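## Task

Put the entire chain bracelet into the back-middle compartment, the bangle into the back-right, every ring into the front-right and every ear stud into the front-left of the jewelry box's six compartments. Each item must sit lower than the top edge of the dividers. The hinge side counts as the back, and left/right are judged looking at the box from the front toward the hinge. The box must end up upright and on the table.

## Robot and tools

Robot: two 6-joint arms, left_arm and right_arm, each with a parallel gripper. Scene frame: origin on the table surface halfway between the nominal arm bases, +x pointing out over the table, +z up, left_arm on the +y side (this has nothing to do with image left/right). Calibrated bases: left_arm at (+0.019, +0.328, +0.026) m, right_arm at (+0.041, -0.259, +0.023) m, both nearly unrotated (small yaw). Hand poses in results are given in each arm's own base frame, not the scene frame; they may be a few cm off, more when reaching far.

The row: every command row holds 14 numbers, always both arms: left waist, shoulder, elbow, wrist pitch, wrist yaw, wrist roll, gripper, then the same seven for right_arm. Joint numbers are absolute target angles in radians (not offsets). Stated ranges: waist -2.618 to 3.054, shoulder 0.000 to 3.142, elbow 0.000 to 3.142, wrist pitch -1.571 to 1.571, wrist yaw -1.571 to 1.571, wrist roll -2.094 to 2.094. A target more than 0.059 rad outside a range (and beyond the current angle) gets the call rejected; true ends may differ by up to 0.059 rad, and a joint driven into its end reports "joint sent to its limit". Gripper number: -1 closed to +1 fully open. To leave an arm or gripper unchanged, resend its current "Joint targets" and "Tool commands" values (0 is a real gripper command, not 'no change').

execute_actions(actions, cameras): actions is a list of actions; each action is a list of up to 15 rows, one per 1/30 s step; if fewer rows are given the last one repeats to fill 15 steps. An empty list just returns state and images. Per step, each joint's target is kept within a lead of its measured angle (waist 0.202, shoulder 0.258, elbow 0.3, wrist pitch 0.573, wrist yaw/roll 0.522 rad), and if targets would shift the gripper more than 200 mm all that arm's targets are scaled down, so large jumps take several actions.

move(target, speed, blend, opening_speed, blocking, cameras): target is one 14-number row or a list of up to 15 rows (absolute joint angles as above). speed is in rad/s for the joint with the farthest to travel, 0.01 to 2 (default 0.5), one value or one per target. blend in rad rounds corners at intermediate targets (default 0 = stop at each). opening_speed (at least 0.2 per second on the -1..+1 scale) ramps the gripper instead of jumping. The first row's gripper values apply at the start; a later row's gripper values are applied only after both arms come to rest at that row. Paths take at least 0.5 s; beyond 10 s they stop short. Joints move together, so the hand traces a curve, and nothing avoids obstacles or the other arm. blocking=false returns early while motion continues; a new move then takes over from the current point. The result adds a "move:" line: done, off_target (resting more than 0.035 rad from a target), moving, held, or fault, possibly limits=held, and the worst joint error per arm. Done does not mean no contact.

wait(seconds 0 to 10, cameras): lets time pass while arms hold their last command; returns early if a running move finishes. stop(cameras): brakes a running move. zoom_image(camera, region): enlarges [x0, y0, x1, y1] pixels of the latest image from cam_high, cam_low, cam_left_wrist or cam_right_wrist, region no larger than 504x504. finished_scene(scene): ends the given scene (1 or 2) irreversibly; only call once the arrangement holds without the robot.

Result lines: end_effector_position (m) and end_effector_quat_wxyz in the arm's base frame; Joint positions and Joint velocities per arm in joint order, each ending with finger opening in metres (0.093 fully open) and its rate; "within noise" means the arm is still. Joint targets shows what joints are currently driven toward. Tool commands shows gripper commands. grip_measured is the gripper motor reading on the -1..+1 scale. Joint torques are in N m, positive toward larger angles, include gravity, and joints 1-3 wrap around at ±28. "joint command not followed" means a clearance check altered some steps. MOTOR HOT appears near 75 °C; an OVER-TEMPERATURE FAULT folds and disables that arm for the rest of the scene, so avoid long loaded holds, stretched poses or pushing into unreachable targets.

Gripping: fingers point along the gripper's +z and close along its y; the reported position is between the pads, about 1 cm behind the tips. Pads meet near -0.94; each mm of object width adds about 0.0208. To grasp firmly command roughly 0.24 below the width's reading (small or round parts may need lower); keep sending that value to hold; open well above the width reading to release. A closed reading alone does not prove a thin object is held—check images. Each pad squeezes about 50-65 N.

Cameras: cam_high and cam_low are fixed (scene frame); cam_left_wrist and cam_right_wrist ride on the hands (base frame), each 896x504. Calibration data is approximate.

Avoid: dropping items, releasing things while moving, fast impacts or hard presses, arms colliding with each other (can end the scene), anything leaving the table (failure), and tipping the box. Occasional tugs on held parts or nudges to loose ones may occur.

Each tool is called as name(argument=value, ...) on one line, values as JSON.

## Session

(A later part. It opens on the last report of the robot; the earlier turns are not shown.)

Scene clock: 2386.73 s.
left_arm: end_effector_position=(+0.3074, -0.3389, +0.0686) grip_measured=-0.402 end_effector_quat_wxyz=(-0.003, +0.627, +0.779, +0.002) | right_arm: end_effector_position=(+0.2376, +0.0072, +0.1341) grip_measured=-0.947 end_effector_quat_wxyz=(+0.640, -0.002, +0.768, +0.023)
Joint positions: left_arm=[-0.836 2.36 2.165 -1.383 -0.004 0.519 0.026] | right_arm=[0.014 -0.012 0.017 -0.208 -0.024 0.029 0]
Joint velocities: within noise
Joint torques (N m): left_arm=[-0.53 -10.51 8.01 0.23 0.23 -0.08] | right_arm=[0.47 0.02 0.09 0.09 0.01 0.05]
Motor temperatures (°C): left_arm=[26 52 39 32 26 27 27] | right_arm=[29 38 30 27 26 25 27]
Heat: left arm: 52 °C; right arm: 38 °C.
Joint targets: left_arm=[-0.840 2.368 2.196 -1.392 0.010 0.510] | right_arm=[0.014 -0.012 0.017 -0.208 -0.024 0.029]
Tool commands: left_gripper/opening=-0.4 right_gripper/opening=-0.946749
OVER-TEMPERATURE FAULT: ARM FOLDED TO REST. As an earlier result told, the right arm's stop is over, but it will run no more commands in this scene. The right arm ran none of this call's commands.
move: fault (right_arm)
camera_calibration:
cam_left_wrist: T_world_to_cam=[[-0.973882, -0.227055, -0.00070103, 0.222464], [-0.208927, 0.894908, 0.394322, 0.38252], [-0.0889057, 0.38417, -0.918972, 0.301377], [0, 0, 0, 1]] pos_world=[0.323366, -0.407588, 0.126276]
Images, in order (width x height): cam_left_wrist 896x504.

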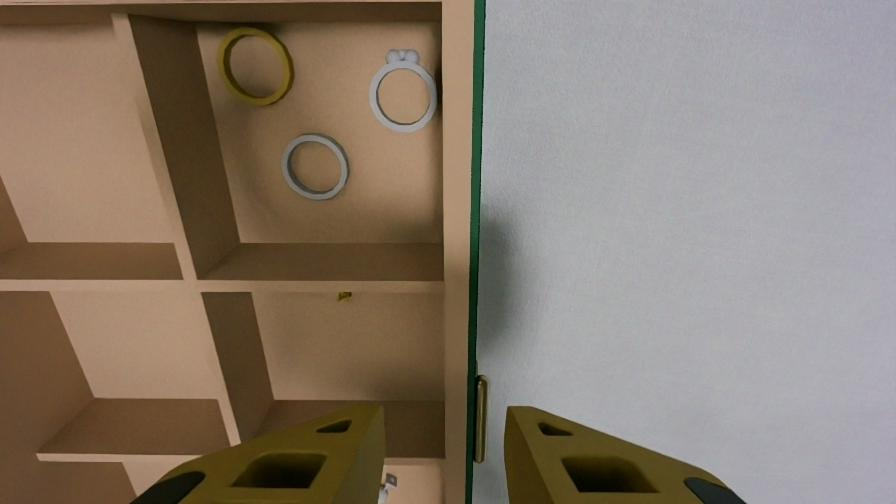

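move(target=[[-0.858,2.37,2.16,-1.36,0.01,0.5,-0.4,0.014,-0.012,0.017,-0.208,-0.024,0.029,-0.946763],[-0.858,2.374,2.023,-1.212,0.01,0.5,-0.4,0.014,-0.012,0.017,-0.208,-0.024,0.029,-0.946763]], speed=[0.2,0.2], cameras=["cam_left_wrist"])

Scene clock: 2404.23 s.
left_arm: end_effector_position=(+0.3047, -0.3476, +0.0314) grip_measured=-0.402 end_effector_quat_wxyz=(+0.005, +0.629, +0.777, +0.001) | right_arm: end_effector_position=(+0.2376, +0.0072, +0.1341) grip_measured=-0.947 end_effector_quat_wxyz=(+0.640, -0.002, +0.768, +0.023)
Joint positions: left_arm=[-0.852 2.367 2.03 -1.224 -0.003 0.508 0.026] | right_arm=[0.014 -0.012 0.017 -0.208 -0.024 0.029 0]
Joint velocities: within noise
Joint torques (N m): left_arm=[-0.64 -10.71 4.75 0.5 0.23 -0.06] | right_arm=[0.49 0.02 0.08 0.09 0.02 0.05]
Motor temperatures (°C): left_arm=[26 56 39 31 26 27 27] | right_arm=[29 38 30 27 26 25 27]
Heat: left arm: 56 °C; right arm: 38 °C.
Joint targets: left_arm=[-0.858 2.374 2.023 -1.212 0.010 0.500] | right_arm=[0.014 -0.012 0.017 -0.208 -0.024 0.029]
Tool commands: left_gripper/opening=-0.4 right_gripper/opening=-0.946748
OVER-TEMPERATURE FAULT: ARM FOLDED TO REST. As an earlier result told, the right arm's stop is over, but it will run no more commands in this scene. The right arm ran none of this call's commands.
move: fault (right_arm)
camera_calibration:
cam_left_wrist: T_world_to_cam=[[-0.975195, -0.221171, -0.00879448, 0.220539], [-0.207853, 0.901369, 0.379909, 0.406765], [-0.0760976, 0.372313, -0.924982, 0.262444], [0, 0, 0, 1]] pos_world=[0.319587, -0.41558, 0.0901625]
Images, in order (width x height): cam_left_wrist 896x504.

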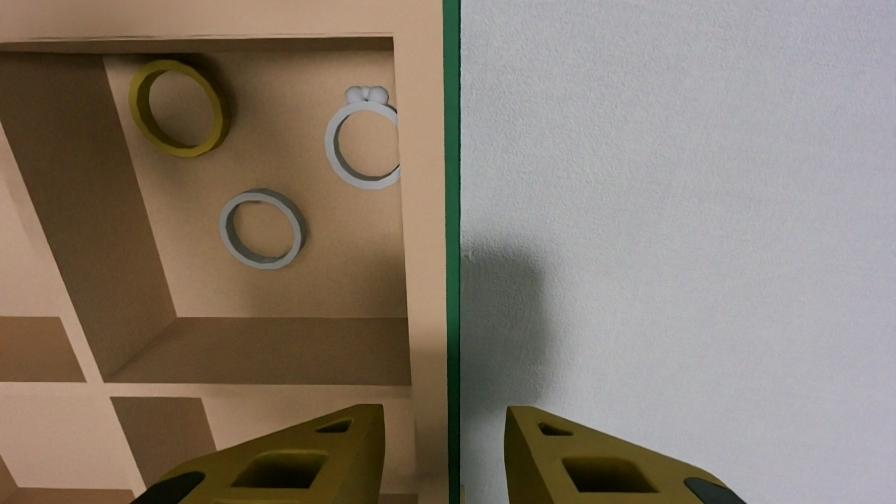

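move(target=[[-0.852,2.374,2.023,-1.212,0.01,0.5,-1,0.014,-0.012,0.017,-0.208,-0.024,0.029,-0.946763],[-0.838,2.41,2.14,-1.31,0.03,0.52,-1,0.014,-0.012,0.017,-0.208,-0.024,0.029,-0.946763],[-0.822,2.445,2.26,-1.397,0.056,0.54,-1,0.014,-0.012,0.017,-0.208,-0.024,0.029,-0.946763]], speed=[0.2,0.13,0.12], opening_speed=0.6, cameras=["cam_low","cam_high"])

zoom_image(camera="cam_high", region=[395, 200, 525, 310])

Scene clock: 2420.80 s.
left_arm: end_effector_position=(+0.3095, -0.3483, +0.0466) grip_measured=-0.923 end_effector_quat_wxyz=(-0.020, +0.626, +0.779, -0.021) | right_arm: end_effector_position=(+0.2376, +0.0072, +0.1341) grip_measured=-0.947 end_effector_quat_wxyz=(+0.640, -0.002, +0.768, +0.023)
Joint positions: left_arm=[-0.828 2.442 2.223 -1.386 0.047 0.527 0.001] | right_arm=[0.014 -0.012 0.017 -0.208 -0.024 0.029 0]
Joint velocities: within noise
Joint torques (N m): left_arm=[0.29 -11.43 8.54 0.15 0.21 0.19] | right_arm=[0.49 0.03 0.1 0.09 0.01 0.05]
Motor temperatures (°C): left_arm=[26 55 39 31 26 27 28] | right_arm=[29 37 30 27 26 25 27]
Heat: left arm: 55 °C; right arm: 37 °C.
Joint targets: left_arm=[-0.822 2.445 2.260 -1.397 0.056 0.540] | right_arm=[0.014 -0.012 0.017 -0.208 -0.024 0.029]
Tool commands: left_gripper/opening=-1.0 right_gripper/opening=-0.946749
OVER-TEMPERATURE FAULT: ARM FOLDED TO REST. As an earlier result told, the right arm's stop is over, but it will run no more commands in this scene. The right arm ran none of this call's commands.
move: fault (right_arm), off_target (left_arm); left_arm: the elbow is farthest, 0.037 rad from its target
Images, in order (width x height): cam_high 896x504, cam_low 896x504.

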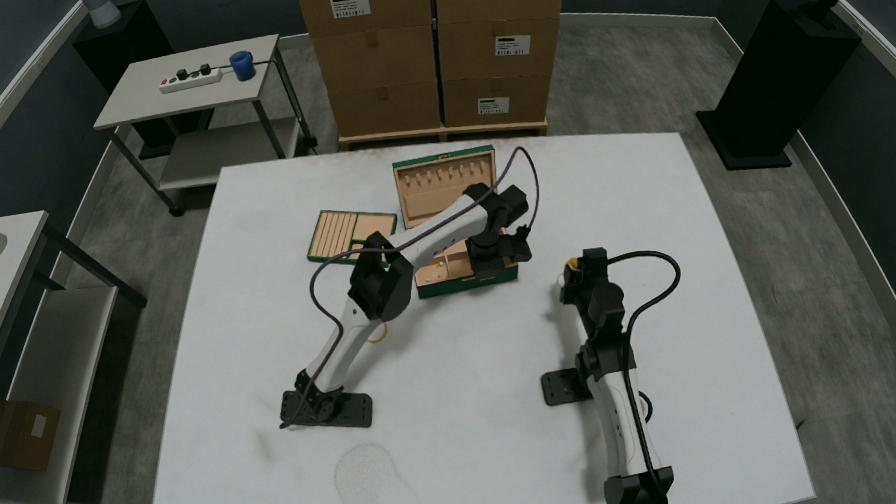

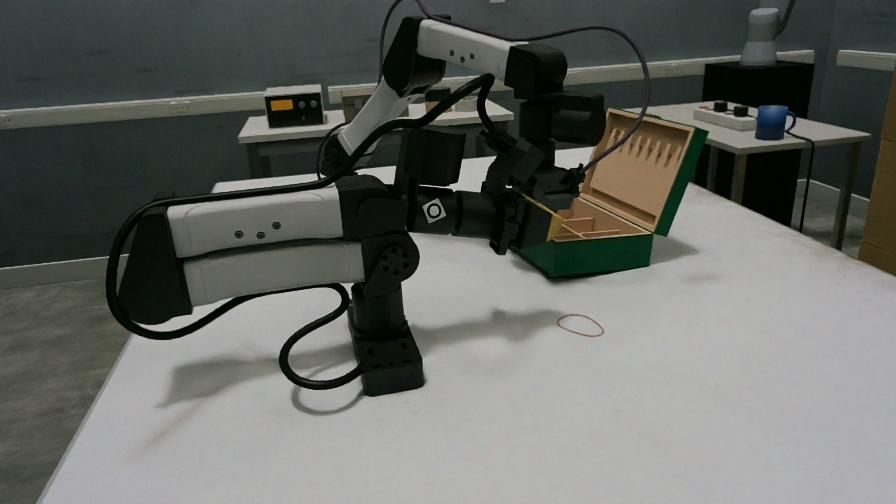

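Scaled by 3.877 from the camera's 896x504 image, which has a finer 1280x720 frame.

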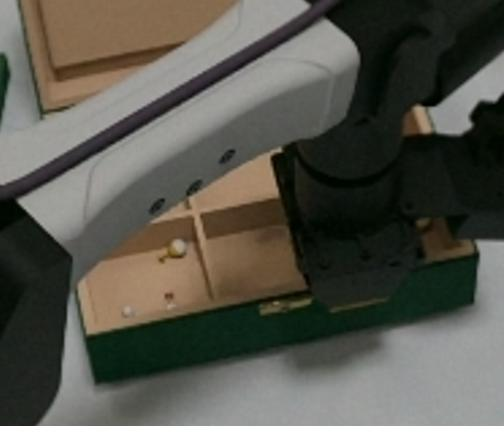

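move(target=[[-0.812,2.47,2.35,-1.47,0.09,0.55,-1,0.014,-0.012,0.017,-0.208,-0.024,0.029,-0.946763]], speed=[0.1], cameras=["cam_left_wrist","cam_low","cam_high"])

zoom_image(camera="cam_high", region=[395, 200, 525, 310])

Scene clock: 2430.83 s.
left_arm: end_effector_position=(+0.3128, -0.3480, +0.0557) grip_measured=-0.923 end_effector_quat_wxyz=(-0.026, +0.625, +0.780, -0.032) | right_arm: end_effector_position=(+0.2376, +0.0072, +0.1341) grip_measured=-0.947 end_effector_quat_wxyz=(+0.640, -0.002, +0.768, +0.023)
Joint positions: left_arm=[-0.813 2.471 2.31 -1.454 0.07 0.539 0.001] | right_arm=[0.014 -0.012 0.017 -0.208 -0.024 0.029 0]
Joint velocities: within noise
Joint torques (N m): left_arm=[-0.03 -11.96 8.66 0.09 0.35 0.17] | right_arm=[0.49 0.02 0.1 0.09 0.01 0.05]
Motor temperatures (°C): left_arm=[26 58 40 31 26 27 28] | right_arm=[29 37 30 27 26 25 27]
Heat: left arm: 58 °C; right arm: 37 °C.
Joint targets: left_arm=[-0.812 2.470 2.350 -1.470 0.090 0.550] | right_arm=[0.014 -0.012 0.017 -0.208 -0.024 0.029]
Tool commands: left_gripper/opening=-1.0 right_gripper/opening=-0.946749
OVER-TEMPERATURE FAULT: ARM FOLDED TO REST. As an earlier result told, the right arm's stop is over, but it will run no more commands in this scene. The right arm ran none of this call's commands.
move: fault (right_arm), off_target (left_arm); left_arm: the elbow is farthest, 0.040 rad from its target
camera_calibration:
cam_left_wrist: T_world_to_cam=[[-0.969834, -0.229772, 0.081409, 0.218905], [-0.181481, 0.903538, 0.388181, 0.391616], [-0.162749, 0.361697, -0.917981, 0.308636], [0, 0, 0, 1]] pos_world=[0.333602, -0.415174, 0.113483]
Images, in order (width x height): cam_high 896x504, cam_low 896x504, cam_left_wrist 896x504.

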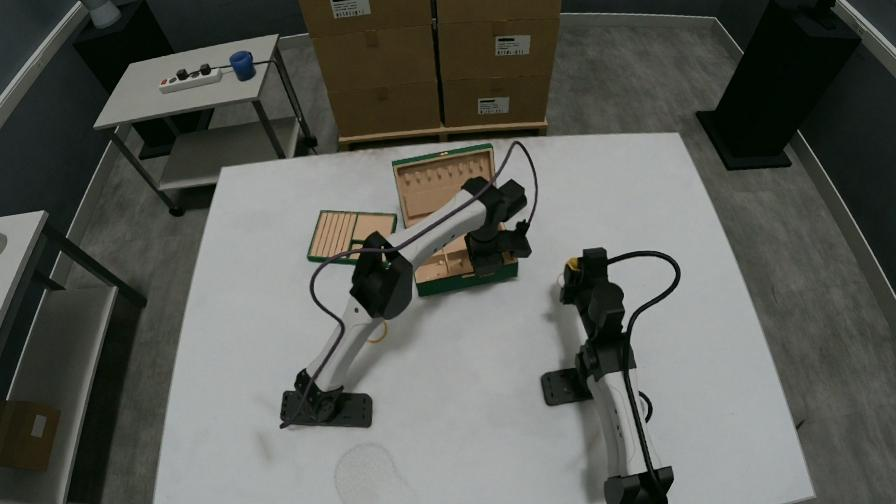

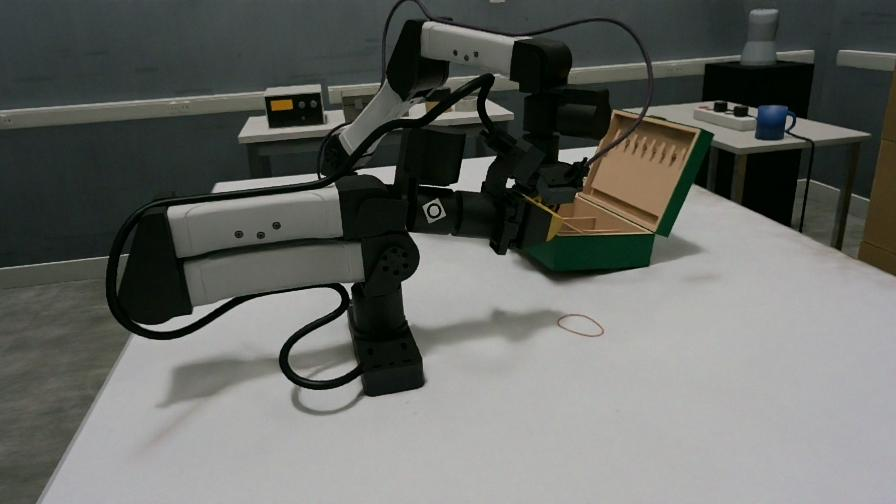

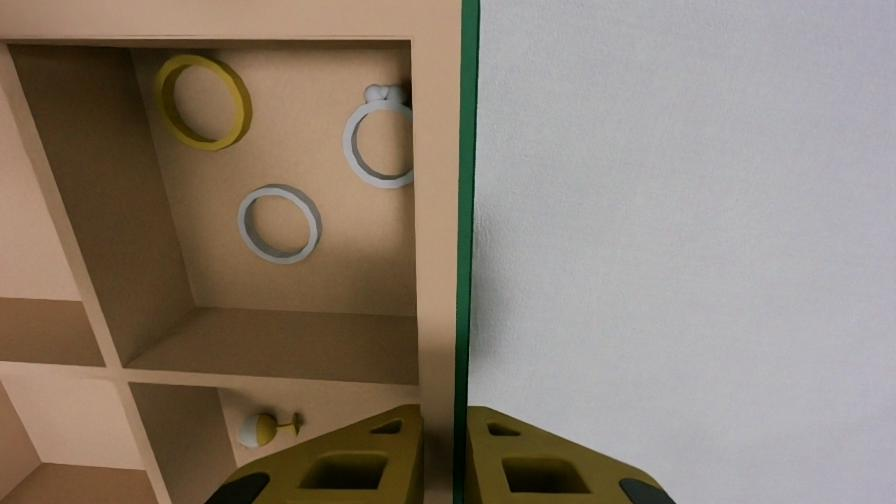

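Scaled by 3.877 from the camera's 896x504 image, which has a finer 1280x720 frame.

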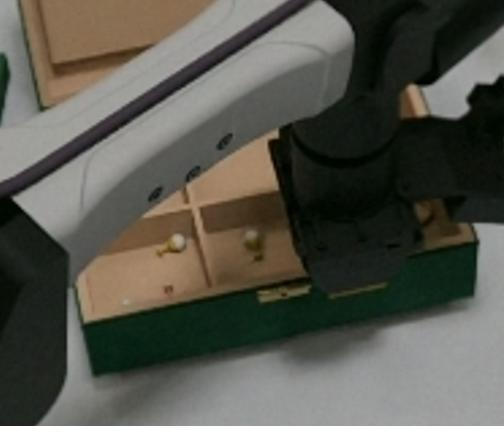

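move(target=[[-0.83,2.41,2.16,-1.33,0.03,0.53,-1,0.014,-0.012,0.017,-0.208,-0.024,0.029,-0.946763],[-0.852,2.345,2.02,-1.21,0.005,0.505,-1,0.014,-0.012,0.017,-0.208,-0.024,0.029,-0.946763]], speed=[0.12,0.1], cameras=["cam_left_wrist"])

move(target=[[-0.852,2.35,2.03,-1.225,0.0,0.505,-0.45,0.014,-0.012,0.017,-0.208,-0.024,0.029,-0.946763],[-0.852,2.25,2.1,-1.42,0.0,0.505,-0.45,0.014,-0.012,0.017,-0.208,-0.024,0.029,-0.946763],[-0.62,1.65,1.95,-1.53,0,-0.85,-1,0.014,-0.012,0.017,-0.208,-0.024,0.029,-0.946763]], speed=[0.3,0.3,0.8], opening_speed=0.8, cameras=["cam_left_wrist"])

zoom_image(camera="cam_left_wrist", region=[300, 50, 660, 350])

Scene clock: 2446.57 s.
left_arm: end_effector_position=(+0.3049, -0.3482, +0.0303) grip_measured=-0.923 end_effector_quat_wxyz=(+0.002, +0.626, +0.780, -0.010) | right_arm: end_effector_position=(+0.2376, +0.0072, +0.1341) grip_measured=-0.947 end_effector_quat_wxyz=(+0.640, -0.002, +0.768, +0.023)
Joint positions: left_arm=[-0.844 2.373 2.037 -1.227 0.02 0.508 0.001] | right_arm=[0.014 -0.012 0.017 -0.208 -0.024 0.029 0]
Joint velocities: within noise
Joint torques (N m): left_arm=[-0.77 -13.94 3.89 0.52 -0.07 0.01] | right_arm=[0.47 0.02 0.1 0.09 0.01 0.05]
Motor temperatures (°C): left_arm=[26 61 40 31 26 27 28] | right_arm=[29 37 30 27 26 25 27]
Heat: left arm: 61 °C; right arm: 37 °C.
Joint targets: left_arm=[-0.852 2.345 2.020 -1.210 0.005 0.505] | right_arm=[0.014 -0.012 0.017 -0.208 -0.024 0.029]
Tool commands: left_gripper/opening=-1.0 right_gripper/opening=-0.946748
OVER-TEMPERATURE FAULT: ARM FOLDED TO REST. As an earlier result told, the right arm's stop is over, but it will run no more commands in this scene. The right arm ran none of this call's commands.
move: fault (right_arm)
camera_calibration:
cam_left_wrist: T_world_to_cam=[[-0.973403, -0.228751, 0.0126097, 0.216835], [-0.207782, 0.904684, 0.371987, 0.409084], [-0.0965, 0.359473, -0.928152, 0.263483], [0, 0, 0, 1]] pos_world=[0.321494, -0.415205, 0.0896445]
Images, in order (width x height): cam_left_wrist 896x504.

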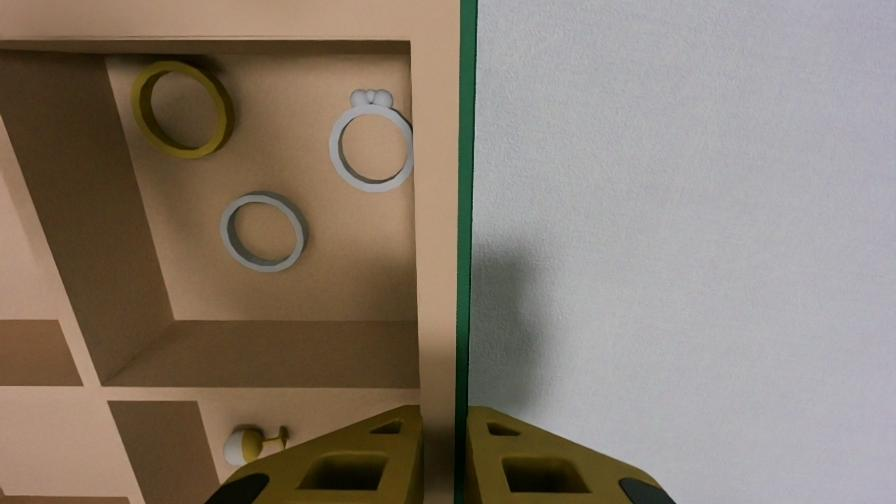

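Scene clock: 2451.63 s.
left_arm: end_effector_position=(+0.2764, -0.2022, +0.2750) grip_measured=-0.982 end_effector_quat_wxyz=(+0.120, -0.105, +0.980, -0.116) | right_arm: end_effector_position=(+0.2376, +0.0072, +0.1341) grip_measured=-0.947 end_effector_quat_wxyz=(+0.640, -0.002, +0.768, +0.023)
Joint positions: left_arm=[-0.626 1.667 1.958 -1.527 0.012 -0.842 0] | right_arm=[0.014 -0.012 0.017 -0.208 -0.024 0.029 0]
Joint velocities: within noise
Joint torques (N m): left_arm=[0.31 -7.45 4.37 0.94 -0.13 -0.04] | right_arm=[0.49 0.02 0.1 0.09 0.01 0.05]
Motor temperatures (°C): left_arm=[26 61 40 31 26 27 28] | right_arm=[29 37 30 27 26 25 27]
Heat: left arm: 61 °C; right arm: 37 °C.
Joint targets: left_arm=[-0.620 1.650 1.950 -1.530 0.000 -0.850] | right_arm=[0.014 -0.012 0.017 -0.208 -0.024 0.029]
Tool commands: left_gripper/opening=-1.0 right_gripper/opening=-0.946749
OVER-TEMPERATURE FAULT: ARM FOLDED TO REST. As an earlier result told, the right arm's stop is over, but it will run no more commands in this scene. The right arm ran none of this call's commands.
move: fault (right_arm)
camera_calibration:
cam_left_wrist: T_world_to_cam=[[0.190833, -0.94824, 0.253816, -0.314255], [-0.973262, -0.149098, 0.17473, 0.232841], [-0.127843, -0.280374, -0.951339, 0.321013], [0, 0, 0, 1]] pos_world=[0.327625, -0.17327, 0.344471]
Images, in order (width x height): cam_left_wrist 896x504.

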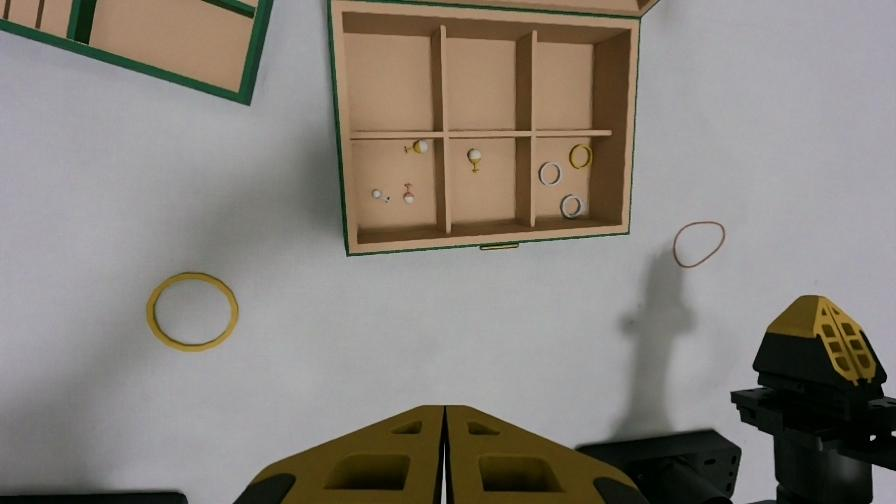

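Scaled by 1.400 from the camera's 896x504 image, which has a finer 1280x720 frame.

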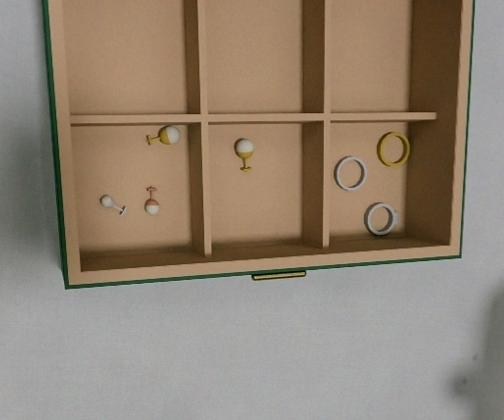

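move(target=[[-0.46,1.95,1.74,-1.3,0,-0.69,-0.5,0.014,-0.012,0.017,-0.208,-0.024,0.029,-0.946763],[-0.458,2.084,1.546,-0.988,0,-0.69,-0.5,0.014,-0.012,0.017,-0.208,-0.024,0.029,-0.946763]], speed=[0.8,0.25], cameras=["cam_left_wrist"])

Scene clock: 2536.73 s.
left_arm: end_effector_position=(+0.3585, -0.1796, +0.0305) grip_measured=-0.502 end_effector_quat_wxyz=(+0.016, -0.118, +0.993, -0.016) | right_arm: end_effector_position=(+0.2376, +0.0072, +0.1341) grip_measured=-0.947 end_effector_quat_wxyz=(+0.640, -0.002, +0.768, +0.023)
Joint positions: left_arm=[-0.46 2.079 1.552 -1 0.01 -0.698 0.021] | right_arm=[0.014 -0.012 0.017 -0.208 -0.024 0.029 0]
Joint velocities: within noise
Joint torques (N m): left_arm=[0.02 -8.92 4.75 0.53 -0.1 0.13] | right_arm=[0.49 0.02 0.09 0.09 0.01 0.06]
Motor temperatures (°C): left_arm=[26 53 37 32 26 27 28] | right_arm=[29 36 30 27 26 25 27]
Heat: left arm: 53 °C; right arm: 36 °C.
Joint targets: left_arm=[-0.458 2.084 1.546 -0.988 0.000 -0.690] | right_arm=[0.014 -0.012 0.017 -0.208 -0.024 0.029]
Tool commands: left_gripper/opening=-0.5 right_gripper/opening=-0.946749
OVER-TEMPERATURE FAULT: ARM FOLDED TO REST. As an earlier result told, the right arm's stop is over, but it will run no more commands in this scene. The right arm ran none of this call's commands.
move: fault (right_arm)
camera_calibration:
cam_left_wrist: T_world_to_cam=[[0.246784, -0.968449, 0.034697, -0.26339], [-0.906368, -0.217999, 0.361902, 0.316827], [-0.34292, -0.12076, -0.93157, 0.21047], [0, 0, 0, 1]] pos_world=[0.424337, -0.160596, 0.0905461]
Images, in order (width x height): cam_left_wrist 896x504.

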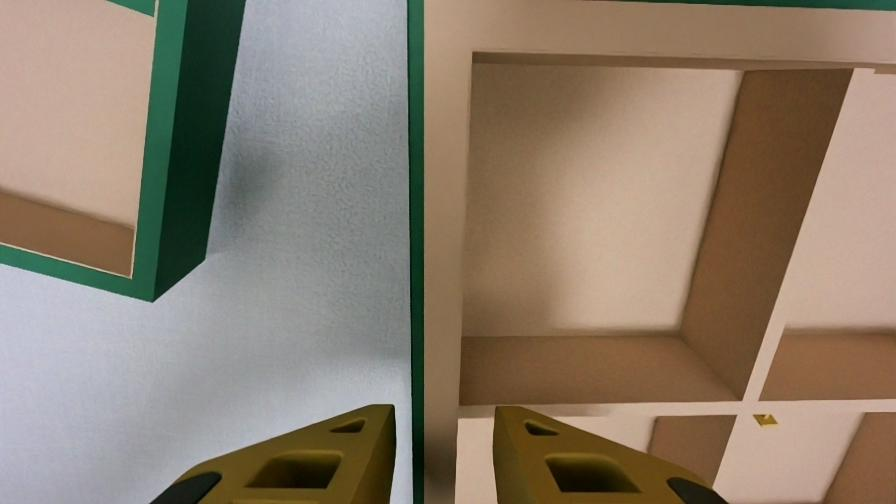

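move(target=[[-0.46,2.084,1.55,-0.99,0,-0.69,-1,0.014,-0.012,0.017,-0.208,-0.024,0.029,-0.946763],[-0.46,2.11,1.64,-1.07,-0.0,-0.69,-1,0.014,-0.012,0.017,-0.208,-0.024,0.029,-0.946763],[-0.475,2.165,1.84,-1.24,-0.04,-0.69,-1,0.014,-0.012,0.017,-0.208,-0.024,0.029,-0.946763]], speed=[0.2,0.15,0.15], opening_speed=0.6, cameras=["cam_high"])

zoom_image(camera="cam_high", region=[395, 200, 525, 310])

move(target=[[-0.478,2.18,1.88,-1.27,-0.06,-0.69,-1,0.014,-0.012,0.017,-0.208,-0.024,0.029,-0.946763]], speed=[0.08], cameras=["cam_high"])

zoom_image(camera="cam_high", region=[395, 200, 525, 310])

Scene clock: 2550.47 s.
left_arm: end_effector_position=(+0.3663, -0.1815, +0.0538) grip_measured=-0.923 end_effector_quat_wxyz=(-0.013, -0.114, +0.993, +0.020) | right_arm: end_effector_position=(+0.2376, +0.0072, +0.1341) grip_measured=-0.947 end_effector_quat_wxyz=(+0.640, -0.002, +0.768, +0.023)
Joint positions: left_arm=[-0.467 2.173 1.793 -1.234 -0.018 -0.696 0.001] | right_arm=[0.014 -0.012 0.017 -0.208 -0.024 0.029 0]
Joint velocities: within noise
Joint torques (N m): left_arm=[-0.79 -10.65 9.36 0.19 -0.25 0.1] | right_arm=[0.49 0.02 0.09 0.09 0.01 0.06]
Motor temperatures (°C): left_arm=[26 54 38 32 26 27 28] | right_arm=[29 36 30 27 26 25 27]
Heat: left arm: 54 °C; right arm: 36 °C.
Joint targets: left_arm=[-0.475 2.165 1.840 -1.240 -0.040 -0.690] | right_arm=[0.014 -0.012 0.017 -0.208 -0.024 0.029]
Tool commands: left_gripper/opening=-1.0 right_gripper/opening=-0.946749
OVER-TEMPERATURE FAULT: ARM FOLDED TO REST. As an earlier result told, the right arm's stop is over, but it will run no more commands in this scene. The right arm ran none of this call's commands.
move: fault (right_arm), off_target (left_arm); left_arm: the elbow is farthest, 0.047 rad from its target
Images, in order (width x height): cam_high 896x504.

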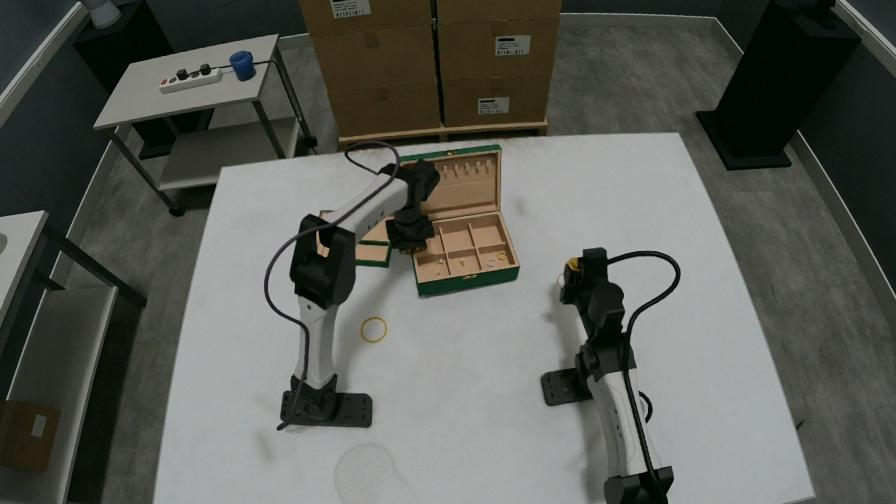

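Scaled by 3.877 from the camera's 896x504 image, which has a finer 1280x720 frame.

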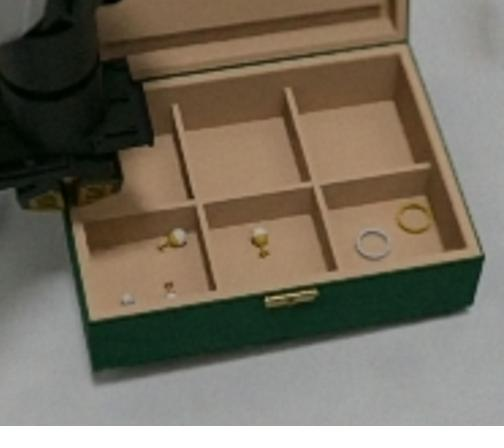

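Scene clock: 2551.30 s.
left_arm: end_effector_position=(+0.3688, -0.1807, +0.0579) grip_measured=-0.923 end_effector_quat_wxyz=(-0.012, -0.111, +0.993, +0.029) | right_arm: end_effector_position=(+0.2376, +0.0072, +0.1341) grip_measured=-0.947 end_effector_quat_wxyz=(+0.640, -0.002, +0.768, +0.023)
Joint positions: left_arm=[-0.471 2.188 1.832 -1.268 -0.036 -0.695 0.001] | right_arm=[0.014 -0.012 0.017 -0.208 -0.024 0.029 0]
Joint velocities: within noise
Joint torques (N m): left_arm=[-0.79 -10.81 9.35 0.2 -0.29 0.09] | right_arm=[0.47 0.01 0.09 0.09 0.01 0.06]
Motor temperatures (°C): left_arm=[26 54 38 32 26 27 28] | right_arm=[29 36 30 27 26 25 27]
Heat: left arm: 54 °C; right arm: 36 °C.
Joint targets: left_arm=[-0.478 2.180 1.880 -1.270 -0.060 -0.690] | right_arm=[0.014 -0.012 0.017 -0.208 -0.024 0.029]
Tool commands: left_gripper/opening=-1.0 right_gripper/opening=-0.946749
OVER-TEMPERATURE FAULT: ARM FOLDED TO REST. As an earlier result told, the right arm's stop is over, but it will run no more commands in this scene. The right arm ran none of this call's commands.
move: fault (right_arm), off_target (left_arm); left_arm: the elbow is farthest, 0.048 rad from its target
Images, in order (width x height): cam_high 896x504.

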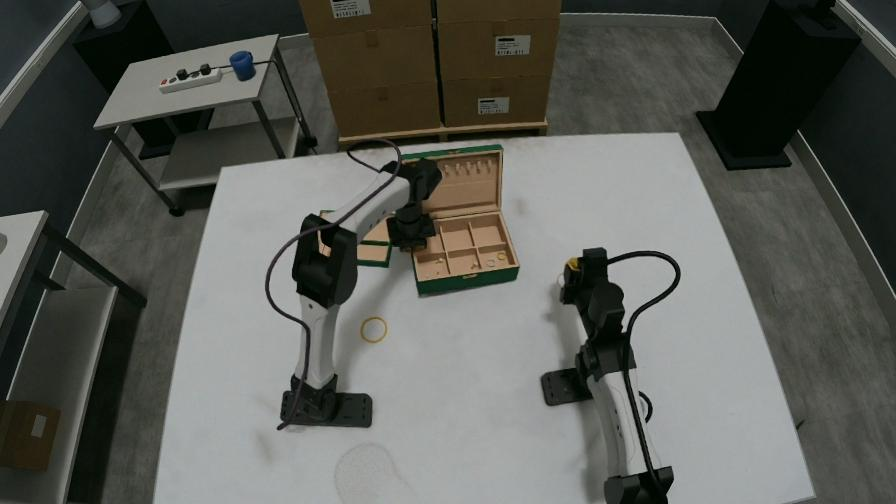

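Scaled by 3.877 from the camera's 896x504 image, which has a finer 1280x720 frame.

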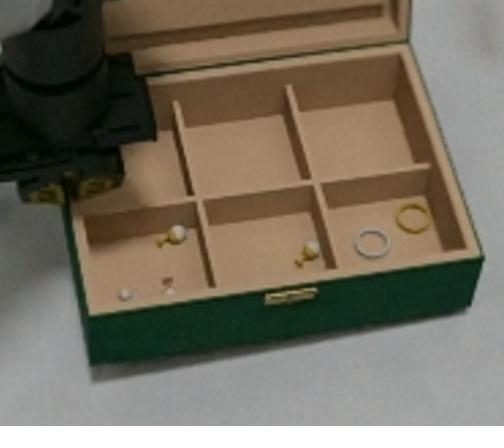

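move(target=[[-0.475,2.13,1.72,-1.15,-0.04,-0.69,-1,0.014,-0.012,0.017,-0.208,-0.024,0.029,-0.946763],[-0.455,2.06,1.56,-1.01,0,-0.69,-1,0.014,-0.012,0.017,-0.208,-0.024,0.029,-0.946763]], speed=[0.12,0.1], cameras=[])

move(target=[[-0.463,2.09,1.58,-1.02,0,-0.69,-0.5,0.014,-0.012,0.017,-0.208,-0.024,0.029,-0.946763],[-0.463,1.98,1.66,-1.18,0,-0.69,-0.5,0.014,-0.012,0.017,-0.208,-0.024,0.029,-0.946763],[-0.62,1.65,1.95,-1.53,0,-0.85,-1,0.014,-0.012,0.017,-0.208,-0.024,0.029,-0.946763]], speed=[0.3,0.3,0.6], opening_speed=0.8, cameras=["cam_left_wrist"])

zoom_image(camera="cam_left_wrist", region=[300, 50, 660, 350])

Scene clock: 2571.73 s.
left_arm: end_effector_position=(+0.3610, -0.1770, +0.0301) grip_measured=-0.924 end_effector_quat_wxyz=(+0.018, -0.115, +0.993, -0.002) | right_arm: end_effector_position=(+0.2376, +0.0072, +0.1341) grip_measured=-0.947 end_effector_quat_wxyz=(+0.640, -0.002, +0.768, +0.023)
Joint positions: left_arm=[-0.463 2.094 1.573 -1.018 -0.016 -0.693 0.001] | right_arm=[0.014 -0.012 0.017 -0.208 -0.024 0.029 0]
Joint velocities: within noise
Joint torques (N m): left_arm=[0.47 -12.49 4.12 0.48 0.15 0.05] | right_arm=[0.47 0.02 0.1 0.09 0.01 0.05]
Motor temperatures (°C): left_arm=[26 55 39 31 26 27 28] | right_arm=[29 36 30 27 26 25 27]
Heat: left arm: 55 °C; right arm: 36 °C.
Joint targets: left_arm=[-0.455 2.060 1.560 -1.010 0.000 -0.690] | right_arm=[0.014 -0.012 0.017 -0.208 -0.024 0.029]
Tool commands: left_gripper/opening=-1.0 right_gripper/opening=-0.946749
OVER-TEMPERATURE FAULT: ARM FOLDED TO REST. As an earlier result told, the right arm's stop is over, but it will run no more commands in this scene. The right arm ran none of this call's commands.
move: fault (right_arm)
No camera images: "cameras" was empty.

Scene clock: 2575.37 s.
left_arm: end_effector_position=(+0.2772, -0.1929, +0.2732) grip_measured=-0.982 end_effector_quat_wxyz=(+0.126, -0.113, +0.980, -0.104) | right_arm: end_effector_position=(+0.2376, +0.0072, +0.1341) grip_measured=-0.947 end_effector_quat_wxyz=(+0.640, -0.002, +0.768, +0.023)
Joint positions: left_arm=[-0.614 1.651 1.934 -1.527 -0.013 -0.842 0] | right_arm=[0.014 -0.012 0.017 -0.208 -0.024 0.029 0]
Joint velocities: within noise
Joint torques (N m): left_arm=[-0.65 -5.86 6.41 0.93 0.13 -0.05] | right_arm=[0.47 0.02 0.1 0.09 0.01 0.05]
Motor temperatures (°C): left_arm=[26 55 39 31 26 27 28] | right_arm=[29 36 30 27 26 25 27]
Heat: left arm: 55 °C; right arm: 36 °C.
Joint targets: left_arm=[-0.620 1.650 1.950 -1.530 0.000 -0.850] | right_arm=[0.014 -0.012 0.017 -0.208 -0.024 0.029]
Tool commands: left_gripper/opening=-1.0 right_gripper/opening=-0.946749
OVER-TEMPERATURE FAULT: ARM FOLDED TO REST. As an earlier result told, the right arm's stop is over, but it will run no more commands in this scene. The right arm ran none of this call's commands.
move: fault (right_arm)
camera_calibration:
cam_left_wrist: T_world_to_cam=[[0.207738, -0.949883, 0.233598, -0.304535], [-0.971418, -0.172291, 0.16329, 0.233442], [-0.114859, -0.260842, -0.958524, 0.324129], [0, 0, 0, 1]] pos_world=[0.327262, -0.164505, 0.343705]
Images, in order (width x height): cam_left_wrist 896x504.

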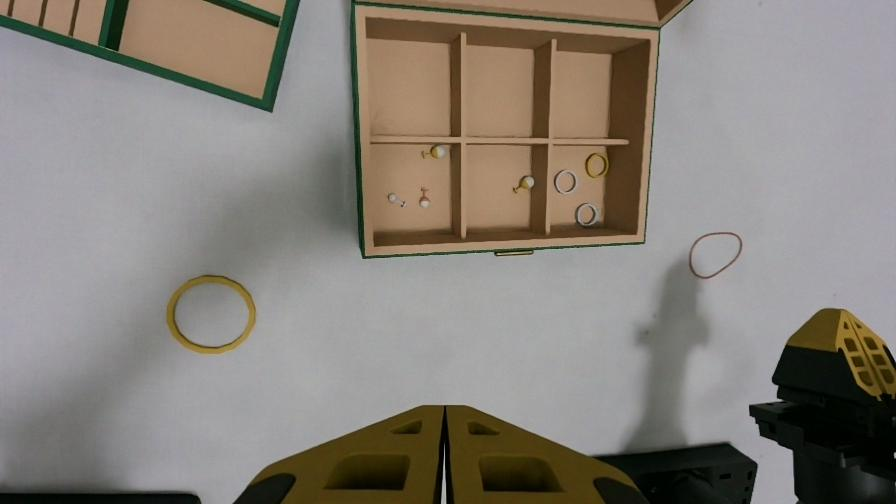

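Scaled by 1.400 from the camera's 896x504 image, which has a finer 1280x720 frame.

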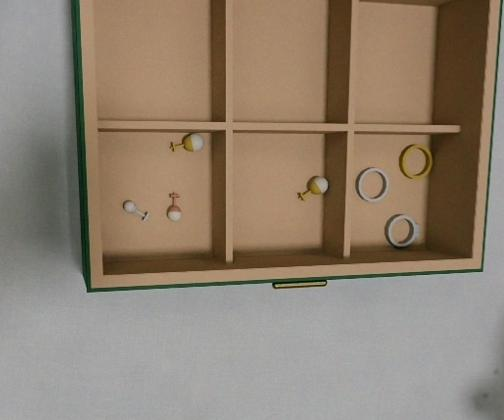

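move(target=[[-0.77,2.088,1.733,-1.214,0.01,0.589,-0.35,0.014,-0.012,0.017,-0.208,-0.024,0.029,-0.946763]], speed=[0.7], cameras=["cam_left_wrist"])

Scene clock: 2594.43 s.
left_arm: end_effector_position=(+0.2895, -0.2766, +0.0741) grip_measured=-0.352 end_effector_quat_wxyz=(+0.000, +0.623, +0.782, +0.002) | right_arm: end_effector_position=(+0.2376, +0.0072, +0.1341) grip_measured=-0.947 end_effector_quat_wxyz=(+0.640, -0.002, +0.768, +0.023)
Joint positions: left_arm=[-0.764 2.085 1.738 -1.225 -0.004 0.58 0.028] | right_arm=[0.014 -0.012 0.017 -0.208 -0.024 0.029 0]
Joint velocities: within noise
Joint torques (N m): left_arm=[-0.65 -9.17 4.89 0.43 0.24 0.11] | right_arm=[0.47 0.02 0.1 0.09 0.01 0.05]
Motor temperatures (°C): left_arm=[26 53 39 32 26 27 28] | right_arm=[29 35 30 27 26 25 27]
Heat: left arm: 53 °C; right arm: 35 °C.
Joint targets: left_arm=[-0.770 2.088 1.733 -1.214 0.010 0.589] | right_arm=[0.014 -0.012 0.017 -0.208 -0.024 0.029]
Tool commands: left_gripper/opening=-0.35 right_gripper/opening=-0.946749
OVER-TEMPERATURE FAULT: ARM FOLDED TO REST. As an earlier result told, the right arm's stop is over, but it will run no more commands in this scene. The right arm ran none of this call's commands.
move: fault (right_arm)
camera_calibration:
cam_left_wrist: T_world_to_cam=[[-0.971572, -0.236712, -0.00380684, 0.216141], [-0.219436, 0.894398, 0.389743, 0.324049], [-0.0888519, 0.379499, -0.920916, 0.27971], [0, 0, 0, 1]] pos_world=[0.305958, -0.344815, 0.132116]
Images, in order (width x height): cam_left_wrist 896x504.

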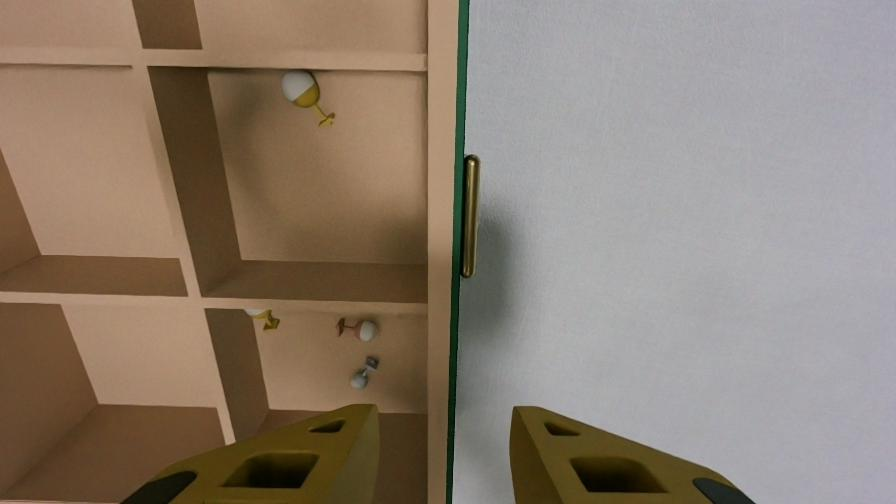

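move(target=[[-0.77,2.12,1.607,-1.046,0.01,0.582,-0.35,0.014,-0.012,0.017,-0.208,-0.024,0.029,-0.946763],[-0.766,2.12,1.607,-1.046,0.01,0.582,-1,0.014,-0.012,0.017,-0.208,-0.024,0.029,-0.946763],[-0.75,2.145,1.72,-1.145,0.03,0.6,-1,0.014,-0.012,0.017,-0.208,-0.024,0.029,-0.946763],[-0.735,2.17,1.83,-1.24,0.055,0.62,-1,0.014,-0.012,0.017,-0.208,-0.024,0.029,-0.946763]], speed=[0.25,0.2,0.13,0.12], opening_speed=0.6, cameras=["cam_left_wrist","cam_high"])

zoom_image(camera="cam_high", region=[395, 200, 525, 310])

Scene clock: 2609.80 s.
left_arm: end_effector_position=(+0.2982, -0.2806, +0.0547) grip_measured=-0.929 end_effector_quat_wxyz=(-0.020, +0.624, +0.781, -0.019) | right_arm: end_effector_position=(+0.2376, +0.0072, +0.1341) grip_measured=-0.947 end_effector_quat_wxyz=(+0.640, -0.002, +0.768, +0.023)
Joint positions: left_arm=[-0.739 2.169 1.791 -1.23 0.04 0.609 0.001] | right_arm=[0.014 -0.012 0.017 -0.208 -0.024 0.029 0]
Joint velocities: within noise
Joint torques (N m): left_arm=[0.13 -9.91 8.61 0.16 0.27 0.14] | right_arm=[0.47 0.02 0.1 0.09 0.01 0.05]
Motor temperatures (°C): left_arm=[26 54 38 31 26 27 28] | right_arm=[29 35 30 27 26 25 27]
Heat: left arm: 54 °C; right arm: 35 °C.
Joint targets: left_arm=[-0.735 2.170 1.830 -1.240 0.055 0.620] | right_arm=[0.014 -0.012 0.017 -0.208 -0.024 0.029]
Tool commands: left_gripper/opening=-1.0 right_gripper/opening=-0.946749
OVER-TEMPERATURE FAULT: ARM FOLDED TO REST. As an earlier result told, the right arm's stop is over, but it will run no more commands in this scene. The right arm ran none of this call's commands.
move: fault (right_arm), off_target (left_arm); left_arm: the elbow is farthest, 0.039 rad from its target
camera_calibration:
cam_left_wrist: T_world_to_cam=[[-0.970871, -0.233641, 0.0531189, 0.221085], [-0.194542, 0.898081, 0.394466, 0.330493], [-0.139868, 0.372641, -0.917374, 0.277279], [0, 0, 0, 1]] pos_world=[0.317722, -0.348481, 0.112256]
Images, in order (width x height): cam_high 896x504, cam_left_wrist 896x504.

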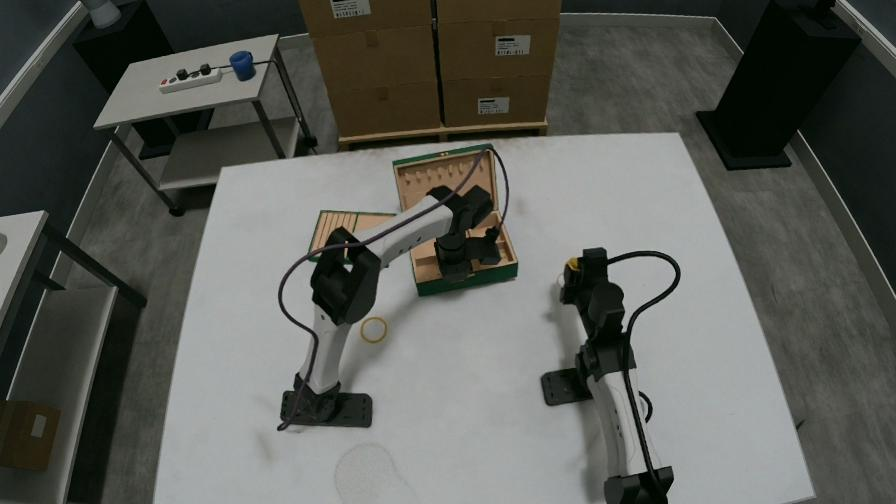

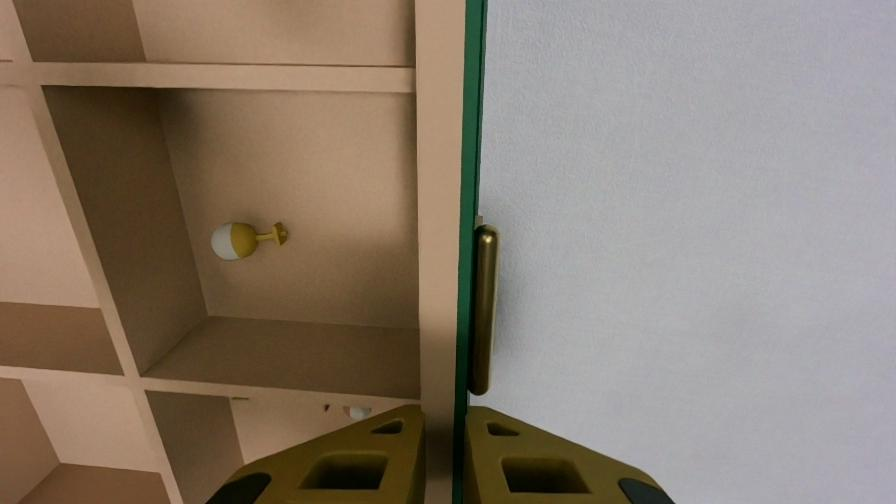

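Scaled by 3.877 from the camera's 896x504 image, which has a finer 1280x720 frame.

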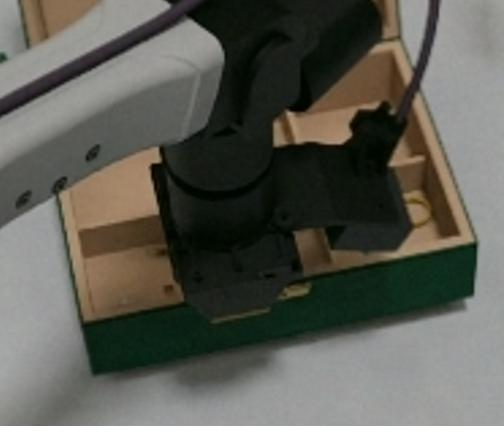

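move(target=[[-0.752,2.13,1.7,-1.13,0.02,0.6,-1,0.014,-0.012,0.017,-0.208,-0.024,0.029,-0.946763],[-0.768,2.085,1.6,-1.045,0.0,0.58,-1,0.014,-0.012,0.017,-0.208,-0.024,0.029,-0.946763]], speed=[0.12,0.1], cameras=[])

move(target=[[-0.768,2.095,1.61,-1.055,0.0,0.58,-0.4,0.014,-0.012,0.017,-0.208,-0.024,0.029,-0.946763],[-0.768,1.99,1.7,-1.25,0.0,0.58,-0.4,0.014,-0.012,0.017,-0.208,-0.024,0.029,-0.946763],[-0.69,1.7,1.95,-1.53,0,-0.91,-1,0.014,-0.012,0.017,-0.208,-0.024,0.029,-0.946763]], speed=[0.3,0.3,0.9], opening_speed=0.8, cameras=["cam_left_wrist"])

zoom_image(camera="cam_left_wrist", region=[300, 100, 540, 300])

Scene clock: 2777.97 s.
left_arm: end_effector_position=(+0.2909, -0.2804, +0.0317) grip_measured=-0.929 end_effector_quat_wxyz=(+0.007, +0.623, +0.782, -0.008) | right_arm: end_effector_position=(+0.2376, +0.0072, +0.1341) grip_measured=-0.947 end_effector_quat_wxyz=(+0.640, -0.002, +0.768, +0.023)
Joint positions: left_arm=[-0.76 2.116 1.614 -1.055 0.016 0.586 0.001] | right_arm=[0.014 -0.012 0.017 -0.208 -0.024 0.029 0]
Joint velocities: within noise
Joint torques (N m): left_arm=[-0.81 -12.45 4.05 0.45 -0.09 -0.03] | right_arm=[0.47 0.02 0.09 0.09 0.01 0.05]
Motor temperatures (°C): left_arm=[26 57 45 30 26 27 30] | right_arm=[29 34 29 27 26 25 27]
Heat: left arm: 57 °C; right arm: 34 °C.
Joint targets: left_arm=[-0.768 2.085 1.600 -1.045 0.000 0.580] | right_arm=[0.014 -0.012 0.017 -0.208 -0.024 0.029]
Tool commands: left_gripper/opening=-1.0 right_gripper/opening=-0.946749
OVER-TEMPERATURE FAULT: ARM FOLDED TO REST. As an earlier result told, the right arm's stop is over, but it will run no more commands in this scene. The right arm ran none of this call's commands.
move: fault (right_arm)
No camera images: "cameras" was empty.

Scene clock: 2783.20 s.
left_arm: end_effector_position=(+0.2645, -0.2247, +0.2470) grip_measured=-0.982 end_effector_quat_wxyz=(+0.080, -0.100, +0.987, -0.093) | right_arm: end_effector_position=(+0.2376, +0.0072, +0.1341) grip_measured=-0.947 end_effector_quat_wxyz=(+0.640, -0.002, +0.768, +0.023)
Joint positions: left_arm=[-0.698 1.723 1.924 -1.526 0.014 -0.902 0] | right_arm=[0.014 -0.012 0.017 -0.208 -0.024 0.029 0]
Joint velocities: within noise
Joint torques (N m): left_arm=[0.44 -8.51 7.42 0.76 -0.15 -0.04] | right_arm=[0.47 0.03 0.09 0.09 0.01 0.05]
Motor temperatures (°C): left_arm=[26 57 45 30 26 27 29] | right_arm=[29 34 29 27 26 25 27]
Heat: left arm: 57 °C; right arm: 34 °C.
Joint targets: left_arm=[-0.690 1.700 1.950 -1.530 0.000 -0.910] | right_arm=[0.014 -0.012 0.017 -0.208 -0.024 0.029]
Tool commands: left_gripper/opening=-1.0 right_gripper/opening=-0.946749
OVER-TEMPERATURE FAULT: ARM FOLDED TO REST. As an earlier result told, the right arm's stop is over, but it will run no more commands in this scene. The right arm ran none of this call's commands.
move: fault (right_arm)
camera_calibration:
cam_left_wrist: T_world_to_cam=[[0.195689, -0.960068, 0.199938, -0.316862], [-0.957996, -0.143566, 0.24826, 0.201891], [-0.209642, -0.240122, -0.947835, 0.316346], [0, 0, 0, 1]] pos_world=[0.321736, -0.199263, 0.313075]
Images, in order (width x height): cam_left_wrist 896x504.

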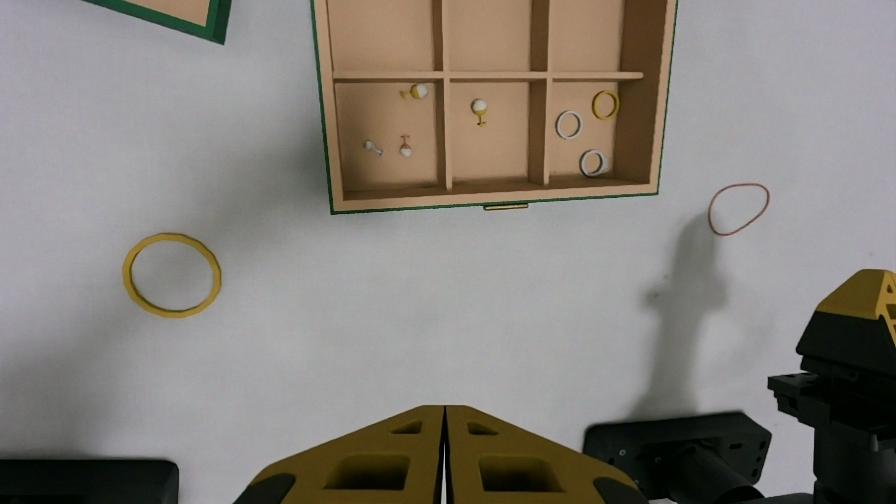

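Scaled by 2.100 from the camera's 896x504 image, which has a finer 1280x720 frame.

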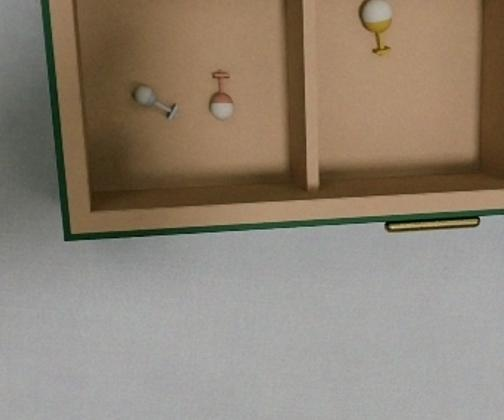

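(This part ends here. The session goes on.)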